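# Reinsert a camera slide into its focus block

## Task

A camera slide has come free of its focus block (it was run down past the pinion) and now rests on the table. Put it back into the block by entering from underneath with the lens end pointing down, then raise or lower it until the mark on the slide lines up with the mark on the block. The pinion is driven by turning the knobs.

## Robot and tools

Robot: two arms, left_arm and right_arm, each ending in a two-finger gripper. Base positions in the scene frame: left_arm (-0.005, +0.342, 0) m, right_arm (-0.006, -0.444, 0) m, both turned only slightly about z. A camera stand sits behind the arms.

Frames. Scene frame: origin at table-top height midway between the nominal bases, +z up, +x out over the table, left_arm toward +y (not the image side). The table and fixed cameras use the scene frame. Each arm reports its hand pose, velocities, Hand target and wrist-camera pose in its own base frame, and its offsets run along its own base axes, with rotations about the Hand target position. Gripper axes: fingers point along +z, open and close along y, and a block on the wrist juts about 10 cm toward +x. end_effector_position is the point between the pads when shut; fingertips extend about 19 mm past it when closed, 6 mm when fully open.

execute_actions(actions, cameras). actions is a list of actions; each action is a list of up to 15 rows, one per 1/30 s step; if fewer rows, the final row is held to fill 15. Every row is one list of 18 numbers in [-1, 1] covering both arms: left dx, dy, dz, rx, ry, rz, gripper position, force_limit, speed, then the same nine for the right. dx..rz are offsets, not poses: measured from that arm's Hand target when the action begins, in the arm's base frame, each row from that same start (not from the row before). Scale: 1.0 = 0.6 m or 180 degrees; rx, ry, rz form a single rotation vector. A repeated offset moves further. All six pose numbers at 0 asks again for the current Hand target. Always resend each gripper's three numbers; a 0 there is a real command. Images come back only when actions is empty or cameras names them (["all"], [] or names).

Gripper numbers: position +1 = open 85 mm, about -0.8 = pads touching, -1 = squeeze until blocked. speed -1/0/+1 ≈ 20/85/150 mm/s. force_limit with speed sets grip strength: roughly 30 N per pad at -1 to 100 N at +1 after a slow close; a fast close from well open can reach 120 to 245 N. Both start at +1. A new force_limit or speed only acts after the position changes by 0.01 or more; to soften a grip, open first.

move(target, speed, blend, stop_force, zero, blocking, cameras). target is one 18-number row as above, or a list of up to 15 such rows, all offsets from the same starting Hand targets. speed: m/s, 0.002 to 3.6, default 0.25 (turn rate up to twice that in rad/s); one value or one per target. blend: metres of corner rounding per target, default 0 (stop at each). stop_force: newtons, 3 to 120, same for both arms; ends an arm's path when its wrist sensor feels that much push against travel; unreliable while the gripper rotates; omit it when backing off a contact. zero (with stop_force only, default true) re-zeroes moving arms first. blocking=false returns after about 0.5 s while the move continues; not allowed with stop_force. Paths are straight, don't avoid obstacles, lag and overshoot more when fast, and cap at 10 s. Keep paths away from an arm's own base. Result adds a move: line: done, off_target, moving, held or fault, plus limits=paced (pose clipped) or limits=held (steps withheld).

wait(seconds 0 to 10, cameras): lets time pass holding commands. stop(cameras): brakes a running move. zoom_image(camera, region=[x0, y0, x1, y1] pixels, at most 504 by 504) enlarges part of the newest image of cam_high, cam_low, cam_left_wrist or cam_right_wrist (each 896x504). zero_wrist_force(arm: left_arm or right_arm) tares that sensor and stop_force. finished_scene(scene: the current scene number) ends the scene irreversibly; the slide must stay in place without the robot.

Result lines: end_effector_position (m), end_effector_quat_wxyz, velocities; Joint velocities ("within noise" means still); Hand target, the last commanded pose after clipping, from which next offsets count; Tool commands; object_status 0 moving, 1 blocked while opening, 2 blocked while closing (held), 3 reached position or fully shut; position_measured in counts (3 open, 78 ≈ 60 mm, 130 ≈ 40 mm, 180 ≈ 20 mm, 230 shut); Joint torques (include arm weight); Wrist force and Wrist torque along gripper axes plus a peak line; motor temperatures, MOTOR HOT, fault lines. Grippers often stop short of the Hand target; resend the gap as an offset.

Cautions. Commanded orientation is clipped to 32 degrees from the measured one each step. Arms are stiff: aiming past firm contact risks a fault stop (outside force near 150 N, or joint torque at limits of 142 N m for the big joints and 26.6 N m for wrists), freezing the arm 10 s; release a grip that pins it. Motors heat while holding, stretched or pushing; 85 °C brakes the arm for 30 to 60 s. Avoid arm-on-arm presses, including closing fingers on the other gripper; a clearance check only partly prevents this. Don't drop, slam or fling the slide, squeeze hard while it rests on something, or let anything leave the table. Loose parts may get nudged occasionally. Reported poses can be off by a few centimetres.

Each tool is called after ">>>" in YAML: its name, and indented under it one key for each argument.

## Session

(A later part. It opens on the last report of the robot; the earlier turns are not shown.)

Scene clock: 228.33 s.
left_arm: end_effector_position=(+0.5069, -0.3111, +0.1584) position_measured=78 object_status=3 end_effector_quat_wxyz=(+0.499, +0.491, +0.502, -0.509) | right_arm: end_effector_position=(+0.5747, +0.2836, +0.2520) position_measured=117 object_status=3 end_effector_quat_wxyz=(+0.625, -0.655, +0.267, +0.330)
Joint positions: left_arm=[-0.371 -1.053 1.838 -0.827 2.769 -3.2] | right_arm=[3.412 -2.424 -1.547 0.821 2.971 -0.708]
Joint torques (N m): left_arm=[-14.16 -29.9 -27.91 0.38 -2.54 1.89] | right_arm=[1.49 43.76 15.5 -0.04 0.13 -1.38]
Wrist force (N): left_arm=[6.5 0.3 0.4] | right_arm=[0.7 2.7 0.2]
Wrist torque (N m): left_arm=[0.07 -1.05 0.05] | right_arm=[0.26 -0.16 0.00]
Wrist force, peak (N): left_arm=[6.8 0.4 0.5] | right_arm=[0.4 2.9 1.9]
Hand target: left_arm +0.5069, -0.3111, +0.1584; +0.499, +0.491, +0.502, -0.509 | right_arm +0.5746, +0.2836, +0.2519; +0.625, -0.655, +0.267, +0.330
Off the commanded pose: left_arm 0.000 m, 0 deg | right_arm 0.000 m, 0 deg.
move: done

>>> move:
  target: [0,0,0,0,0,0,0.4,0.6,-1,-0.144,0.05,-0.03,0,0,-0.2,0.1,-0.7,0]
  speed: 0.3
  cameras: ["cam_right_wrist"]

>>> zoom_image:
  camera: "cam_right_wrist"
  region: [340, 170, 480, 290]

Scene clock: 231.83 s.
left_arm: end_effector_position=(+0.5069, -0.3111, +0.1584) position_measured=78 object_status=3 end_effector_quat_wxyz=(+0.499, +0.491, +0.502, -0.509) | right_arm: end_effector_position=(+0.4883, +0.3135, +0.2340) position_measured=117 object_status=3 end_effector_quat_wxyz=(+0.696, -0.541, +0.456, +0.121) end_effector_velocity=(+0.000, +0.000, -0.001) end_effector_angular_velocity=(-0.002, +0.001, -0.003)
Joint positions: left_arm=[-0.371 -1.053 1.838 -0.827 2.769 -3.2] | right_arm=[3.76 -2.173 -2.27 1.3 1.994 -0.699]
Joint velocities: left_arm=[within noise] | right_arm=[0.002 0 -0.002 0 -0.005 -0.001]
Joint torques (N m): left_arm=[-13.47 -30.23 -28.1 0.24 -2.46 1.87] | right_arm=[9.51 25.7 2.89 2.65 -1.4 0.78]
Wrist force (N): left_arm=[6.3 0.3 0.3] | right_arm=[0.4 2.9 -0.2]
Wrist torque (N m): left_arm=[0.08 -1.02 0.05] | right_arm=[0.27 -0.13 -0.14]
Wrist force, peak (N): left_arm=[6.8 0.2 0.3] | right_arm=[-0.7 3.9 -0.5]
Hand target: left_arm +0.5069, -0.3111, +0.1584; +0.499, +0.491, +0.502, -0.509 | right_arm +0.4882, +0.3136, +0.2339; +0.696, -0.541, +0.456, +0.121
Off the commanded pose: left_arm 0.000 m, 0 deg | right_arm 0.000 m, 0 deg.
move: done
camera_calibration:
cam_right_wrist: T_world_to_cam=[[-0.645626, 0.393106, -0.654702, 0.356466], [-0.711867, 0.000526573, 0.702314, 0.194831], [0.276429, 0.919493, 0.279499, -0.36004], [0, 0, 0, 1]] pos_world=[0.468363, 0.190822, 0.197177]
Images, in order (width x height): cam_right_wrist 896x504.

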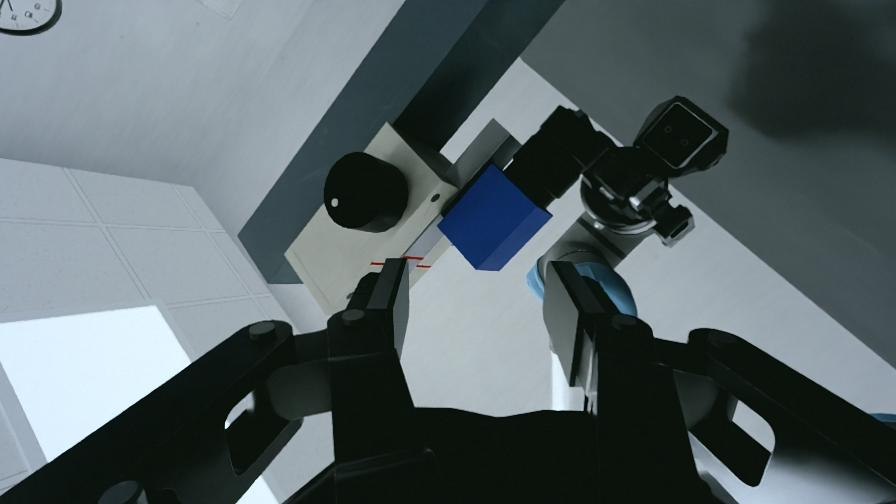

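Scaled by 3.600.

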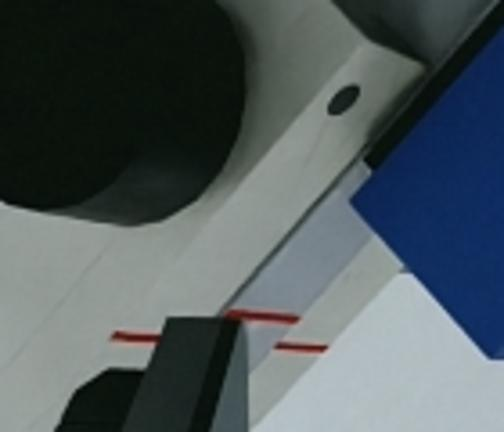

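>>> move:
  target: [0,0,0,0,0,0,0.4,0.6,-1,-0.02,-0.08,0.03,-0.087,-0.1488,0,0.1,-0.9,0]
  speed: 0.4

>>> move:
  target:
    - [0,0,0,0,0,0,0.4,0.6,-1,0.1638,0.0303,0,0,0,0.2,0.1,-0.9,0]
    - [0,0,0,0,0,0,0.4,0.6,-1,0.154,0.1295,0,0,0,0.2,0.1,-0.9,0]
  speed: [0.3,0.1]
  cameras: ["cam_right_wrist"]

Scene clock: 238.83 s.
left_arm: end_effector_position=(+0.5069, -0.3111, +0.1584) position_measured=78 object_status=3 end_effector_quat_wxyz=(+0.499, +0.491, +0.502, -0.509) | right_arm: end_effector_position=(+0.4762, +0.2655, +0.2519) position_measured=117 object_status=3 end_effector_quat_wxyz=(+0.703, -0.643, +0.295, -0.070)
Joint positions: left_arm=[-0.371 -1.053 1.838 -0.827 2.769 -3.2] | right_arm=[3.659 -2.099 -2.334 1.289 2.094 -1.241]
Joint torques (N m): left_arm=[-13.85 -30.83 -27.8 0.14 -2.47 1.95] | right_arm=[11.11 22.05 16.2 3.95 -0.88 -1.7]
Wrist force (N): left_arm=[6.6 0.3 0.5] | right_arm=[0.6 3.0 0.4]
Wrist torque (N m): left_arm=[0.09 -1.07 0.05] | right_arm=[0.27 -0.19 -0.14]
Wrist force, peak (N): left_arm=[6.9 0.4 0.3] | right_arm=[0.7 3.1 0.5]
Hand target: left_arm +0.5069, -0.3111, +0.1584; +0.499, +0.491, +0.502, -0.509 | right_arm +0.4762, +0.2656, +0.2519; +0.703, -0.643, +0.295, -0.070
Off the commanded pose: left_arm 0.000 m, 0 deg | right_arm 0.000 m, 0 deg.
move: done

Scene clock: 240.23 s.
left_arm: end_effector_position=(+0.5069, -0.3111, +0.1584) position_measured=78 object_status=3 end_effector_quat_wxyz=(+0.499, +0.491, +0.502, -0.509) | right_arm: end_effector_position=(+0.5626, +0.2808, +0.2520) position_measured=117 object_status=3 end_effector_quat_wxyz=(+0.696, -0.699, +0.109, +0.124)
Joint positions: left_arm=[-0.371 -1.053 1.838 -0.827 2.769 -3.2] | right_arm=[3.42 -2.374 -1.659 0.888 2.884 -1.244]
Joint torques (N m): left_arm=[-13.77 -30.28 -27.94 0.04 -2.46 1.98] | right_arm=[4.47 60.05 17.08 1.23 1.5 -1.22]
Wrist force (N): left_arm=[6.4 0.4 0.4] | right_arm=[1.4 2.6 0.1]
Wrist torque (N m): left_arm=[0.09 -1.03 0.05] | right_arm=[0.23 -0.31 0.02]
Wrist force, peak (N): left_arm=[6.8 0.2 0.5] | right_arm=[5.4 2.4 1.4]
Hand target: left_arm +0.5069, -0.3111, +0.1584; +0.499, +0.491, +0.502, -0.509 | right_arm +0.5626, +0.2809, +0.2520; +0.696, -0.699, +0.109, +0.124 (not the last commanded pose)
Off the commanded pose: left_arm 0.000 m, 0 deg | right_arm 0.063 m, 4 deg.
move: held (right_arm; a check stopped the path); path passed 1 of 2 targets; limits=held
pose unreachable (right arm): on one or more control steps of this call, first in action 0 (counted from 0), this arm could not follow its commanded pose, so it was not sent that pose on those steps. It may still have moved: this result reports where it is.
cause: moving toward the commanded pose would bring two parts of the arm too close to each other (its gripper and another part of the arm, with joints 4 (wrist 1) to 6 (wrist 3) between them, 5 mm apart when it was first held).
camera_calibration:
cam_right_wrist: T_world_to_cam=[[-0.310434, 0.00707204, -0.950569, 0.423408], [-0.880804, -0.378222, 0.284837, 0.541693], [-0.357511, 0.925688, 0.123642, 0.0387118], [0, 0, 0, 1]] pos_world=[0.622406, 0.166051, 0.243397]
Images, in order (width x height): cam_right_wrist 896x504.

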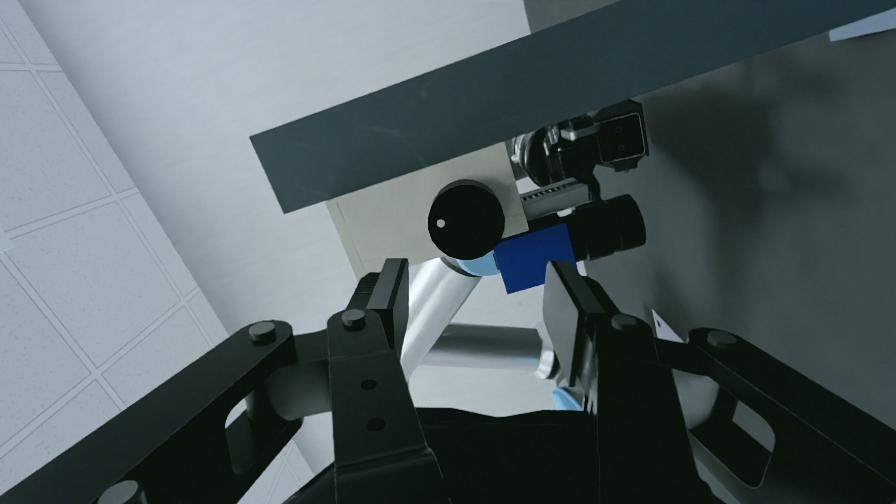

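>>> move:
  target: [0,0,0,0,0,0,0.4,0.6,-1,-0.05,0,0,0.008,-0.389,0,0.1,-0.9,0]
  speed: 0.4

Scene clock: 244.30 s.
left_arm: end_effector_position=(+0.5069, -0.3111, +0.1584) position_measured=78 object_status=3 end_effector_quat_wxyz=(+0.499, +0.491, +0.502, -0.509) | right_arm: end_effector_position=(+0.5325, +0.2809, +0.2521) position_measured=117 object_status=3 end_effector_quat_wxyz=(+0.641, -0.635, -0.311, -0.298)
Joint positions: left_arm=[-0.371 -1.053 1.838 -0.827 2.769 -3.2] | right_arm=[3.436 -2.329 -1.761 0.944 2.867 -2.466]
Joint torques (N m): left_arm=[-13.84 -30.79 -27.37 -0.04 -2.46 1.96] | right_arm=[4.2 38.4 23.22 2.93 0.16 -0.9]
Wrist force (N): left_arm=[6.6 0.3 0.6] | right_arm=[0.5 2.3 0.3]
Wrist torque (N m): left_arm=[0.08 -1.06 0.05] | right_arm=[0.18 -0.18 0.01]
Wrist force, peak (N): left_arm=[6.8 0.0 0.5] | right_arm=[1.3 3.2 0.7]
Hand target: left_arm +0.5069, -0.3111, +0.1584; +0.499, +0.491, +0.502, -0.509 | right_arm +0.5326, +0.2809, +0.2520; +0.641, -0.635, -0.311, -0.298
Off the commanded pose: left_arm 0.000 m, 0 deg | right_arm 0.000 m, 0 deg.
move: done

>>> move:
  target:
    - [0,0,0,0,0,0,0.4,0.6,-1,0.07,0.005,0,0,0,0.025,0.15,-0.9,0]
    - [0,0,0,0,0,0,0.4,0.6,-1,0.06,0.1042,0,0,0,0.025,0.15,-0.9,0]
  speed: [0.3,0.1]
  cameras: ["cam_right_wrist"]

Scene clock: 247.50 s.
left_arm: end_effector_position=(+0.5069, -0.3111, +0.1584) position_measured=78 object_status=3 end_effector_quat_wxyz=(+0.499, +0.491, +0.502, -0.509) | right_arm: end_effector_position=(+0.5686, +0.3434, +0.2521) position_measured=110 object_status=3 end_effector_quat_wxyz=(+0.652, -0.622, -0.336, -0.273)
Joint positions: left_arm=[-0.371 -1.053 1.838 -0.827 2.769 -3.2] | right_arm=[3.512 -2.424 -1.547 0.826 2.87 -2.467]
Joint torques (N m): left_arm=[-13.87 -31.04 -27.98 -0.24 -2.45 1.92] | right_arm=[-7.67 44.75 19.42 -1.18 1.46 1.39]
Wrist force (N): left_arm=[6.5 0.2 0.3] | right_arm=[0.5 2.6 0.4]
Wrist torque (N m): left_arm=[0.07 -1.06 0.05] | right_arm=[0.24 -0.20 0.01]
Wrist force, peak (N): left_arm=[6.7 0.4 0.4] | right_arm=[1.7 3.5 0.1]
Hand target: left_arm +0.5069, -0.3111, +0.1584; +0.499, +0.491, +0.502, -0.509 | right_arm +0.5686, +0.3434, +0.2520; +0.652, -0.623, -0.336, -0.273
Off the commanded pose: left_arm 0.000 m, 0 deg | right_arm 0.000 m, 0 deg.
move: done
camera_calibration:
cam_right_wrist: T_world_to_cam=[[0.782405, 0.0914222, -0.616023, -0.309682], [-0.532385, -0.415041, -0.737772, 0.642935], [-0.323123, 0.905198, -0.276058, 0.0710001], [0, 0, 0, 1]] pos_world=[0.607527, 0.230887, 0.303169]
Images, in order (width x height): cam_right_wrist 896x504.

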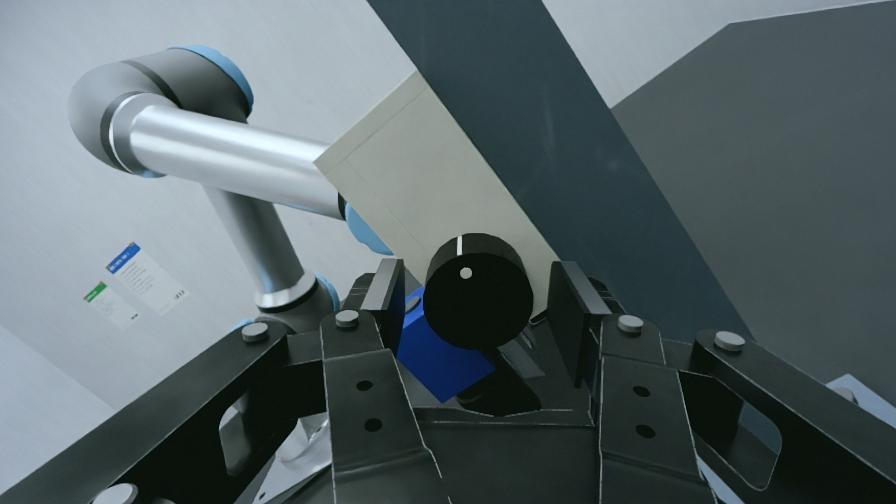

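>>> move:
  target: [0,0,0,0,0,0,0.4,0.6,-1,0,0,0,0,0,0,-1,-0.7,-0.7]

>>> wait:
  seconds: 0.4

>>> move:
  target: [0,0,0,0,0,0,0.4,0.6,-1,0,0,0,-0.0171,0.1714,0,-1,-0.7,-0.7]
  speed: 0.2

>>> move:
  target: [0,0,0,0,0,0,0.4,0.6,-1,0,0,0,0,0,0,0.1,-0.7,0]

>>> move:
  target: [0,0,0,0,0,0,0.4,0.6,-1,0.01,-0.0995,0,0,0,0,0.1,-0.7,0]
  speed: 0.2

Scene clock: 251.13 s.
left_arm: end_effector_position=(+0.5069, -0.3111, +0.1584) position_measured=78 object_status=3 end_effector_quat_wxyz=(+0.499, +0.491, +0.502, -0.509) | right_arm: end_effector_position=(+0.5686, +0.3434, +0.2520) position_measured=149 object_status=0 end_effector_quat_wxyz=(+0.652, -0.623, -0.336, -0.273)
Joint positions: left_arm=[-0.371 -1.053 1.838 -0.827 2.769 -3.2] | right_arm=[3.512 -2.424 -1.548 0.826 2.87 -2.467]
Joint torques (N m): left_arm=[-13.49 -31.51 -27.61 -0.31 -2.34 2.05] | right_arm=[-4.66 43.4 12.7 0.8 -1.2 -1.19]
Wrist force (N): left_arm=[6.4 0.3 0.4] | right_arm=[-2.2 -7.8 -10.3]
Wrist torque (N m): left_arm=[0.07 -1.04 0.05] | right_arm=[0.26 -0.17 0.04]
Wrist force, peak (N): left_arm=[6.7 0.2 0.6] | right_arm=[-2.3 -7.9 -10.5]
Hand target: left_arm +0.5069, -0.3111, +0.1584; +0.499, +0.491, +0.502, -0.509 | right_arm +0.5686, +0.3434, +0.2520; +0.652, -0.623, -0.336, -0.273
Off the commanded pose: left_arm 0.000 m, 0 deg | right_arm 0.000 m, 0 deg.
move: done

Scene clock: 251.53 s.
left_arm: end_effector_position=(+0.5069, -0.3111, +0.1584) position_measured=78 object_status=3 end_effector_quat_wxyz=(+0.499, +0.491, +0.502, -0.509) | right_arm: end_effector_position=(+0.5686, +0.3434, +0.2520) position_measured=149 object_status=2 end_effector_quat_wxyz=(+0.652, -0.623, -0.336, -0.273)
Joint positions: left_arm=[-0.371 -1.053 1.838 -0.827 2.769 -3.2] | right_arm=[3.512 -2.424 -1.548 0.826 2.87 -2.467]
Joint torques (N m): left_arm=[-13.11 -31.75 -27.43 -0.41 -2.4 2.01] | right_arm=[2.18 43.3 13.48 1.15 -0.9 -1.01]
Wrist force (N): left_arm=[6.5 0.2 0.3] | right_arm=[-2.4 -7.8 -10.2]
Wrist torque (N m): left_arm=[0.07 -1.06 0.05] | right_arm=[0.26 -0.13 0.03]
Wrist force, peak (N): left_arm=[6.7 0.4 0.5] | right_arm=[-2.1 -8.1 -10.6]
Hand target: left_arm +0.5069, -0.3111, +0.1584; +0.499, +0.491, +0.502, -0.509 | right_arm +0.5686, +0.3434, +0.2520; +0.652, -0.623, -0.336, -0.273
Tool commands: left_gripper/position=+0.4 left_gripper/force_limit=+0.6 left_gripper/speed=-1.0 right_gripper/position=-1.0 right_gripper/force_limit=-0.7 right_gripper/speed=-0.7
Off the commanded pose: left_arm 0.000 m, 0 deg | right_arm 0.000 m, 0 deg.
wait: 0.40 s; at rest by 0.17 s

Scene clock: 253.37 s.
left_arm: end_effector_position=(+0.5069, -0.3111, +0.1584) position_measured=78 object_status=3 end_effector_quat_wxyz=(+0.499, +0.491, +0.502, -0.509) | right_arm: end_effector_position=(+0.5686, +0.3434, +0.2520) position_measured=149 object_status=2 end_effector_quat_wxyz=(+0.701, -0.690, -0.158, -0.089)
Joint positions: left_arm=[-0.371 -1.053 1.838 -0.827 2.769 -3.2] | right_arm=[3.512 -2.424 -1.547 0.825 2.871 -1.927]
Joint torques (N m): left_arm=[-13.45 -31.59 -27.31 -0.48 -2.38 1.89] | right_arm=[1.97 44.86 13.99 -3.23 -3.08 -0.55]
Wrist force (N): left_arm=[6.4 0.2 0.4] | right_arm=[-5.6 -8.2 -13.6]
Wrist torque (N m): left_arm=[0.06 -1.03 0.05] | right_arm=[0.77 -0.17 0.14]
Wrist force, peak (N): left_arm=[6.7 0.2 0.5] | right_arm=[-7.5 -6.8 -14.9]
Hand target: left_arm +0.5069, -0.3111, +0.1584; +0.499, +0.491, +0.502, -0.509 | right_arm +0.5686, +0.3434, +0.2520; +0.701, -0.690, -0.158, -0.089
Off the commanded pose: left_arm 0.000 m, 0 deg | right_arm 0.000 m, 0 deg.
move: done

Scene clock: 253.87 s.
left_arm: end_effector_position=(+0.5069, -0.3111, +0.1584) position_measured=78 object_status=3 end_effector_quat_wxyz=(+0.499, +0.491, +0.502, -0.509) | right_arm: end_effector_position=(+0.5686, +0.3434, +0.2520) position_measured=117 object_status=0 end_effector_quat_wxyz=(+0.701, -0.690, -0.158, -0.089)
Joint positions: left_arm=[-0.371 -1.053 1.838 -0.827 2.769 -3.2] | right_arm=[3.512 -2.424 -1.547 0.824 2.87 -1.926]
Joint torques (N m): left_arm=[-12.9 -31.69 -27.22 -0.44 -2.45 2] | right_arm=[-1.8 58.45 10.29 2.54 1.67 1.26]
Wrist force (N): left_arm=[6.7 0.5 0.4] | right_arm=[1.8 2.3 0.4]
Wrist torque (N m): left_arm=[0.12 -1.08 0.06] | right_arm=[0.17 -0.41 0.09]
Wrist force, peak (N): left_arm=[6.7 0.5 0.4] | right_arm=[-6.1 -8.5 -13.4]
Hand target: left_arm +0.5069, -0.3111, +0.1584; +0.499, +0.491, +0.502, -0.509 | right_arm +0.5686, +0.3434, +0.2520; +0.701, -0.690, -0.158, -0.089
Off the commanded pose: left_arm 0.000 m, 0 deg | right_arm 0.000 m, 0 deg.
move: done

Scene clock: 254.70 s.
left_arm: end_effector_position=(+0.5069, -0.3111, +0.1584) position_measured=78 object_status=3 end_effector_quat_wxyz=(+0.499, +0.491, +0.502, -0.509) | right_arm: end_effector_position=(+0.5746, +0.2837, +0.2521) position_measured=117 object_status=3 end_effector_quat_wxyz=(+0.701, -0.690, -0.158, -0.089)
Joint positions: left_arm=[-0.371 -1.053 1.838 -0.827 2.769 -3.2] | right_arm=[3.412 -2.424 -1.547 0.821 2.97 -1.93]
Joint torques (N m): left_arm=[-13.57 -32.39 -27.63 -0.49 -2.34 1.95] | right_arm=[1.39 43.04 16.2 0.01 0.08 -1.36]
Wrist force (N): left_arm=[6.6 0.0 0.4] | right_arm=[1.9 3.0 0.6]
Wrist torque (N m): left_arm=[0.03 -1.06 0.05] | right_arm=[0.27 -0.43 0.08]
Wrist force, peak (N): left_arm=[6.7 0.2 0.5] | right_arm=[1.5 2.9 2.9]
Hand target: left_arm +0.5069, -0.3111, +0.1584; +0.499, +0.491, +0.502, -0.509 | right_arm +0.5746, +0.2837, +0.2520; +0.701, -0.690, -0.158, -0.089
Off the commanded pose: left_arm 0.000 m, 0 deg | right_arm 0.000 m, 0 deg.
move: done

>>> move:
  target: [0,0,0,0,0,0,0.4,0.6,-1,-0.144,0.05,0,0,0,-0.2,0.1,-0.7,0]
  speed: 0.3
  cameras: ["cam_right_wrist"]

>>> zoom_image:
  camera: "cam_right_wrist"
  region: [390, 140, 490, 220]

Scene clock: 257.60 s.
left_arm: end_effector_position=(+0.5069, -0.3111, +0.1584) position_measured=78 object_status=3 end_effector_quat_wxyz=(+0.499, +0.491, +0.502, -0.509) | right_arm: end_effector_position=(+0.4882, +0.3137, +0.2521) position_measured=117 object_status=3 end_effector_quat_wxyz=(-0.639, +0.705, -0.063, +0.301) end_effector_velocity=(+0.001, -0.001, +0.000) end_effector_angular_velocity=(+0.001, +0.000, -0.007)
Joint positions: left_arm=[-0.371 -1.053 1.838 -0.827 2.769 -3.2] | right_arm=[3.761 -2.12 -2.273 1.25 1.993 -1.922]
Joint velocities: left_arm=[within noise] | right_arm=[0.001 0 0 0.001 -0.008 0.001]
Joint torques (N m): left_arm=[-13.48 -32.73 -27.64 -0.56 -2.35 1.98] | right_arm=[10.25 28.63 5.69 2.03 -0.95 1.11]
Wrist force (N): left_arm=[6.5 0.3 0.4] | right_arm=[1.6 2.8 0.3]
Wrist torque (N m): left_arm=[0.08 -1.06 0.06] | right_arm=[0.24 -0.39 -0.06]
Wrist force, peak (N): left_arm=[6.7 0.2 0.3] | right_arm=[3.8 3.1 0.0]
Hand target: left_arm +0.5069, -0.3111, +0.1584; +0.499, +0.491, +0.502, -0.509 | right_arm +0.4882, +0.3137, +0.2520; -0.639, +0.705, -0.063, +0.301
Off the commanded pose: left_arm 0.000 m, 0 deg | right_arm 0.000 m, 0 deg.
move: done
camera_calibration:
cam_right_wrist: T_world_to_cam=[[0.315489, -0.16905, -0.93375, 0.145583], [-0.93235, 0.127917, -0.338174, 0.512113], [0.17661, 0.977271, -0.117257, -0.234517], [0, 0, 0, 1]] pos_world=[0.472957, 0.18829, 0.281622]
Images, in order (width x height): cam_right_wrist 896x504.

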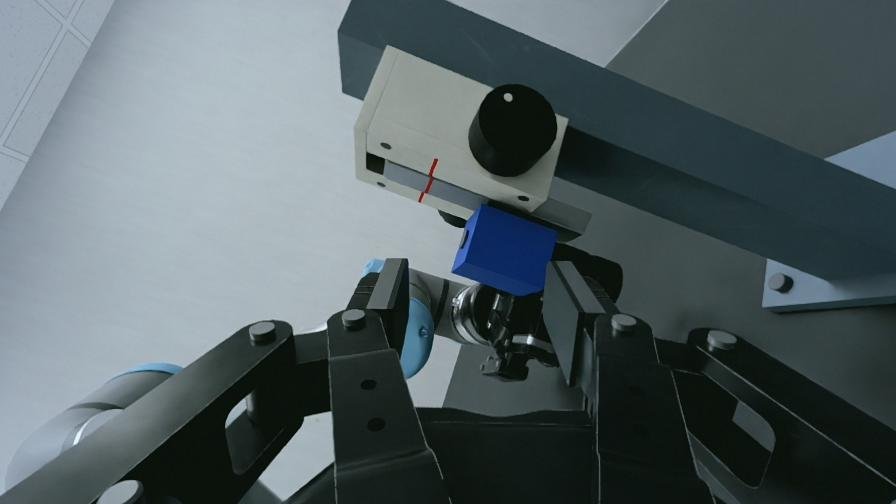

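Scaled by 5.040.

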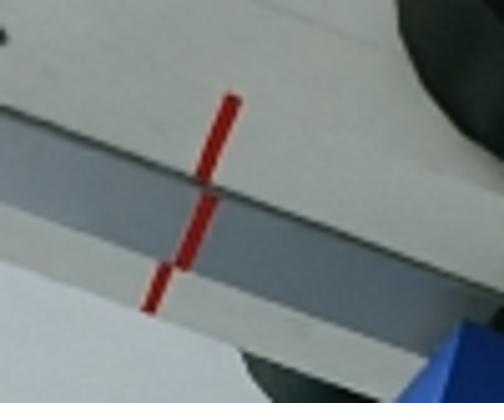

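>>> move:
  target:
    - [0,0,0,0,0,0,0.4,0.6,-1,0.144,-0.05,0,0,0,0.2,0.1,-0.7,0]
    - [0,0,0,0,0,0,0.4,0.6,-1,0.134,0.0495,0,0,0,0.2,0.1,-0.7,0]
  speed: [0.3,0.1]

Scene clock: 262.93 s.
left_arm: end_effector_position=(+0.5069, -0.3111, +0.1584) position_measured=78 object_status=3 end_effector_quat_wxyz=(+0.499, +0.491, +0.502, -0.509) | right_arm: end_effector_position=(+0.5686, +0.3434, +0.2521) position_measured=117 object_status=3 end_effector_quat_wxyz=(+0.701, -0.690, -0.158, -0.089)
Joint positions: left_arm=[-0.371 -1.053 1.838 -0.827 2.769 -3.2] | right_arm=[3.512 -2.424 -1.547 0.824 2.87 -1.926]
Joint torques (N m): left_arm=[-13.96 -32.95 -27.34 -0.79 -2.41 2] | right_arm=[-8.66 44.71 18.84 -1.3 1.05 1.39]
Wrist force (N): left_arm=[6.7 0.4 0.4] | right_arm=[1.8 3.1 0.3]
Wrist torque (N m): left_arm=[0.09 -1.09 0.06] | right_arm=[0.29 -0.41 -0.06]
Wrist force, peak (N): left_arm=[6.9 0.4 0.6] | right_arm=[3.8 3.8 0.4]
Hand target: left_arm +0.5069, -0.3111, +0.1584; +0.499, +0.491, +0.502, -0.509 | right_arm +0.5686, +0.3434, +0.2520; +0.701, -0.690, -0.158, -0.089
Off the commanded pose: left_arm 0.000 m, 0 deg | right_arm 0.000 m, 0 deg.
move: done

>>> move:
  target: [0,0,0,0,0,0,0.4,0.6,-1,0,0,0,0,0,0,-1,-0.7,-0.7]

>>> wait:
  seconds: 0.4

>>> move:
  target: [0,0,0,0,0,0,0.4,0.6,-1,0,0,0,-0.0039,0.0394,0,-1,-0.7,-0.7]
  speed: 0.1

>>> move:
  target: [0,0,0,0,0,0,0.4,0.6,-1,0,0,0,0,0,0,0.1,-0.7,0]

>>> move:
  target: [0,0,0,0,0,0,0.4,0.6,-1,0.01,-0.0995,0,0,0,0,0.1,-0.7,0]
  speed: 0.2

Scene clock: 265.40 s.
left_arm: end_effector_position=(+0.5069, -0.3111, +0.1584) position_measured=78 object_status=3 end_effector_quat_wxyz=(+0.499, +0.491, +0.502, -0.509) | right_arm: end_effector_position=(+0.5686, +0.3434, +0.2520) position_measured=149 object_status=0 end_effector_quat_wxyz=(+0.701, -0.690, -0.158, -0.089)
Joint positions: left_arm=[-0.371 -1.053 1.838 -0.827 2.769 -3.2] | right_arm=[3.512 -2.424 -1.547 0.824 2.87 -1.926]
Joint torques (N m): left_arm=[-12.89 -33.4 -27.07 -0.92 -2.37 1.89] | right_arm=[-2.67 42.9 12.31 -1.24 -1.16 -1.37]
Wrist force (N): left_arm=[6.6 0.2 0.6] | right_arm=[-0.8 -9.3 -8.8]
Wrist torque (N m): left_arm=[0.06 -1.07 0.05] | right_arm=[0.36 -0.32 -0.02]
Wrist force, peak (N): left_arm=[6.8 0.1 0.3] | right_arm=[-0.2 -9.7 -10.0]
Hand target: left_arm +0.5069, -0.3111, +0.1584; +0.499, +0.491, +0.502, -0.509 | right_arm +0.5686, +0.3434, +0.2520; +0.701, -0.690, -0.158, -0.089
Off the commanded pose: left_arm 0.000 m, 0 deg | right_arm 0.000 m, 0 deg.
move: done

Scene clock: 265.80 s.
left_arm: end_effector_position=(+0.5069, -0.3111, +0.1584) position_measured=78 object_status=3 end_effector_quat_wxyz=(+0.499, +0.491, +0.502, -0.509) | right_arm: end_effector_position=(+0.5686, +0.3434, +0.2520) position_measured=149 object_status=2 end_effector_quat_wxyz=(+0.701, -0.690, -0.158, -0.089)
Joint positions: left_arm=[-0.371 -1.053 1.838 -0.827 2.769 -3.2] | right_arm=[3.512 -2.424 -1.547 0.824 2.87 -1.926]
Joint torques (N m): left_arm=[-13.29 -32.67 -27.79 -0.94 -2.33 1.92] | right_arm=[3.94 42.52 11.57 -1.21 -1.17 -1.27]
Wrist force (N): left_arm=[6.4 0.2 0.3] | right_arm=[-0.9 -9.5 -8.7]
Wrist torque (N m): left_arm=[0.08 -1.04 0.05] | right_arm=[0.34 -0.32 -0.02]
Wrist force, peak (N): left_arm=[6.6 0.3 0.5] | right_arm=[-0.6 -10.0 -8.8]
Hand target: left_arm +0.5069, -0.3111, +0.1584; +0.499, +0.491, +0.502, -0.509 | right_arm +0.5686, +0.3434, +0.2520; +0.701, -0.690, -0.158, -0.089
Tool commands: left_gripper/position=+0.4 left_gripper/force_limit=+0.6 left_gripper/speed=-1.0 right_gripper/position=-1.0 right_gripper/force_limit=-0.7 right_gripper/speed=-0.7
Off the commanded pose: left_arm 0.000 m, 0 deg | right_arm 0.000 m, 0 deg.
wait: 0.40 s; at rest by 0.17 s

Scene clock: 266.77 s.
left_arm: end_effector_position=(+0.5069, -0.3111, +0.1584) position_measured=78 object_status=3 end_effector_quat_wxyz=(+0.499, +0.491, +0.502, -0.509) | right_arm: end_effector_position=(+0.5686, +0.3434, +0.2521) position_measured=149 object_status=2 end_effector_quat_wxyz=(+0.705, -0.698, -0.115, -0.045)
Joint positions: left_arm=[-0.371 -1.053 1.838 -0.827 2.769 -3.2] | right_arm=[3.512 -2.424 -1.547 0.825 2.871 -1.802]
Joint torques (N m): left_arm=[-13.38 -33.26 -26.65 -0.85 -2.38 1.99] | right_arm=[12.68 37.34 22.8 0.22 0.21 -1.95]
Wrist force (N): left_arm=[6.5 0.4 0.5] | right_arm=[-1.4 -6.8 -9.5]
Wrist torque (N m): left_arm=[0.09 -1.05 0.05] | right_arm=[0.48 -0.38 0.05]
Wrist force, peak (N): left_arm=[6.8 0.1 0.4] | right_arm=[-3.3 -11.1 -11.5]
Hand target: left_arm +0.5069, -0.3111, +0.1584; +0.499, +0.491, +0.502, -0.509 | right_arm +0.5686, +0.3434, +0.2520; +0.705, -0.698, -0.115, -0.045
Off the commanded pose: left_arm 0.000 m, 0 deg | right_arm 0.000 m, 0 deg.
move: done

Scene clock: 267.27 s.
left_arm: end_effector_position=(+0.5069, -0.3111, +0.1584) position_measured=78 object_status=3 end_effector_quat_wxyz=(+0.499, +0.491, +0.502, -0.509) | right_arm: end_effector_position=(+0.5686, +0.3434, +0.2520) position_measured=117 object_status=0 end_effector_quat_wxyz=(+0.705, -0.698, -0.115, -0.045)
Joint positions: left_arm=[-0.371 -1.053 1.838 -0.827 2.769 -3.2] | right_arm=[3.512 -2.424 -1.547 0.825 2.871 -1.802]
Joint torques (N m): left_arm=[-13.2 -33.28 -26.9 -0.98 -2.39 1.8] | right_arm=[5.45 53.99 19.83 -1.45 0.39 -1.58]
Wrist force (N): left_arm=[6.5 0.3 0.5] | right_arm=[1.6 3.0 0.5]
Wrist torque (N m): left_arm=[0.08 -1.04 0.05] | right_arm=[0.28 -0.39 0.06]
Wrist force, peak (N): left_arm=[6.6 0.1 0.5] | right_arm=[-1.7 -6.8 -8.8]
Hand target: left_arm +0.5069, -0.3111, +0.1584; +0.499, +0.491, +0.502, -0.509 | right_arm +0.5686, +0.3434, +0.2520; +0.705, -0.698, -0.115, -0.045
Off the commanded pose: left_arm 0.000 m, 0 deg | right_arm 0.000 m, 0 deg.
move: done

Scene clock: 268.10 s.
left_arm: end_effector_position=(+0.5069, -0.3111, +0.1584) position_measured=78 object_status=3 end_effector_quat_wxyz=(+0.499, +0.491, +0.502, -0.509) | right_arm: end_effector_position=(+0.5746, +0.2837, +0.2521) position_measured=117 object_status=3 end_effector_quat_wxyz=(+0.705, -0.698, -0.115, -0.045)
Joint positions: left_arm=[-0.371 -1.053 1.838 -0.827 2.769 -3.2] | right_arm=[3.412 -2.424 -1.547 0.822 2.971 -1.805]
Joint torques (N m): left_arm=[-13.55 -33.49 -27.43 -1.07 -2.34 1.95] | right_arm=[1.88 43 16.05 -0.31 -0.05 -1.76]
Wrist force (N): left_arm=[6.5 0.0 0.3] | right_arm=[2.0 2.8 0.5]
Wrist torque (N m): left_arm=[0.04 -1.05 0.05] | right_arm=[0.25 -0.43 0.06]
Wrist force, peak (N): left_arm=[6.7 0.5 0.4] | right_arm=[1.7 3.0 2.6]
Hand target: left_arm +0.5069, -0.3111, +0.1584; +0.499, +0.491, +0.502, -0.509 | right_arm +0.5746, +0.2837, +0.2520; +0.705, -0.698, -0.115, -0.045
Off the commanded pose: left_arm 0.000 m, 0 deg | right_arm 0.000 m, 0 deg.
move: done

>>> move:
  target: [0,0,0,0,0,0,0.4,0.6,-1,-0.144,0.05,0,0,0,-0.2,0.1,-0.7,0]
  speed: 0.35
  cameras: ["cam_right_wrist"]

>>> zoom_image:
  camera: "cam_right_wrist"
  region: [400, 150, 460, 210]

Scene clock: 270.87 s.
left_arm: end_effector_position=(+0.5069, -0.3111, +0.1584) position_measured=78 object_status=3 end_effector_quat_wxyz=(+0.499, +0.491, +0.502, -0.509) | right_arm: end_effector_position=(+0.4882, +0.3137, +0.2521) position_measured=117 object_status=3 end_effector_quat_wxyz=(+0.657, -0.699, +0.107, -0.261) end_effector_velocity=(+0.001, +0.000, +0.000) end_effector_angular_velocity=(-0.001, +0.001, -0.004)
Joint positions: left_arm=[-0.371 -1.053 1.838 -0.827 2.769 -3.2] | right_arm=[3.761 -2.12 -2.273 1.25 1.994 -1.798]
Joint velocities: left_arm=[within noise] | right_arm=[0.002 0 -0.001 -0.001 -0.006 0]
Joint torques (N m): left_arm=[-13 -33.32 -27.09 -1.16 -2.29 2.02] | right_arm=[10 29.23 3.82 2.31 -1.12 0.92]
Wrist force (N): left_arm=[6.6 0.1 0.3] | right_arm=[1.9 3.0 0.6]
Wrist torque (N m): left_arm=[0.05 -1.07 0.05] | right_arm=[0.27 -0.44 -0.08]
Wrist force, peak (N): left_arm=[6.7 0.3 0.6] | right_arm=[3.8 3.6 0.2]
Hand target: left_arm +0.5069, -0.3111, +0.1584; +0.499, +0.491, +0.502, -0.509 | right_arm +0.4882, +0.3137, +0.2520; +0.657, -0.699, +0.107, -0.261
Off the commanded pose: left_arm 0.000 m, 0 deg | right_arm 0.000 m, 0 deg.
move: done
camera_calibration:
cam_right_wrist: T_world_to_cam=[[0.213087, -0.109134, -0.970919, 0.186235], [-0.962782, 0.145655, -0.227674, 0.49351], [0.166266, 0.983298, -0.0740349, -0.242247], [0, 0, 0, 1]] pos_world=[0.475735, 0.186643, 0.275243]
Images, in order (width x height): cam_right_wrist 896x504.

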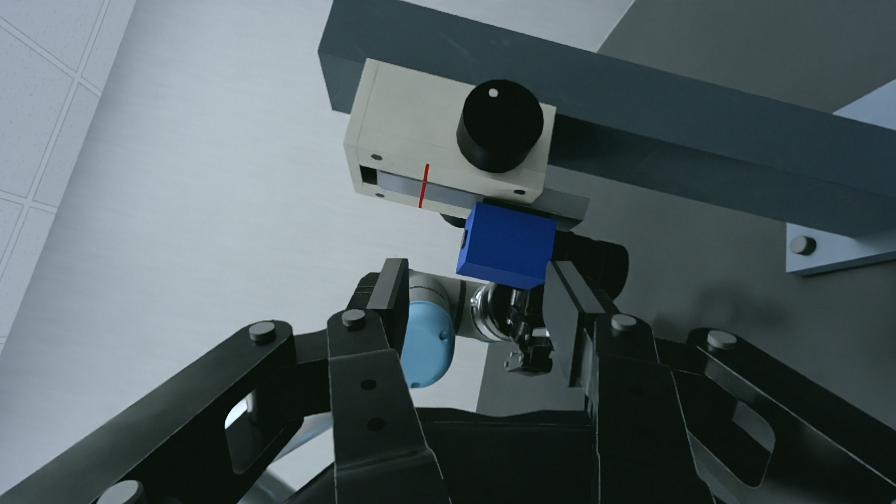

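Scaled by 8.400.

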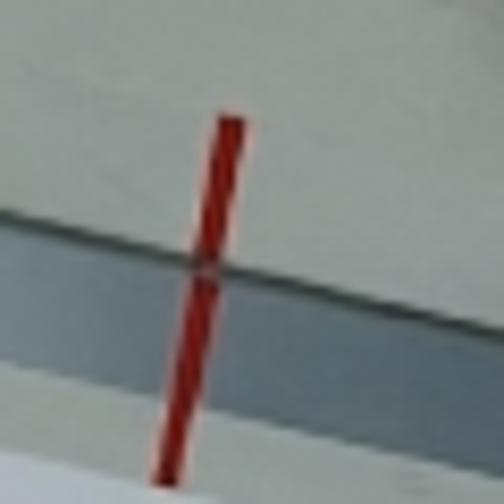

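Aligned.

>>> finished_scene:
  scene: 2

The scene is finished: the task was done.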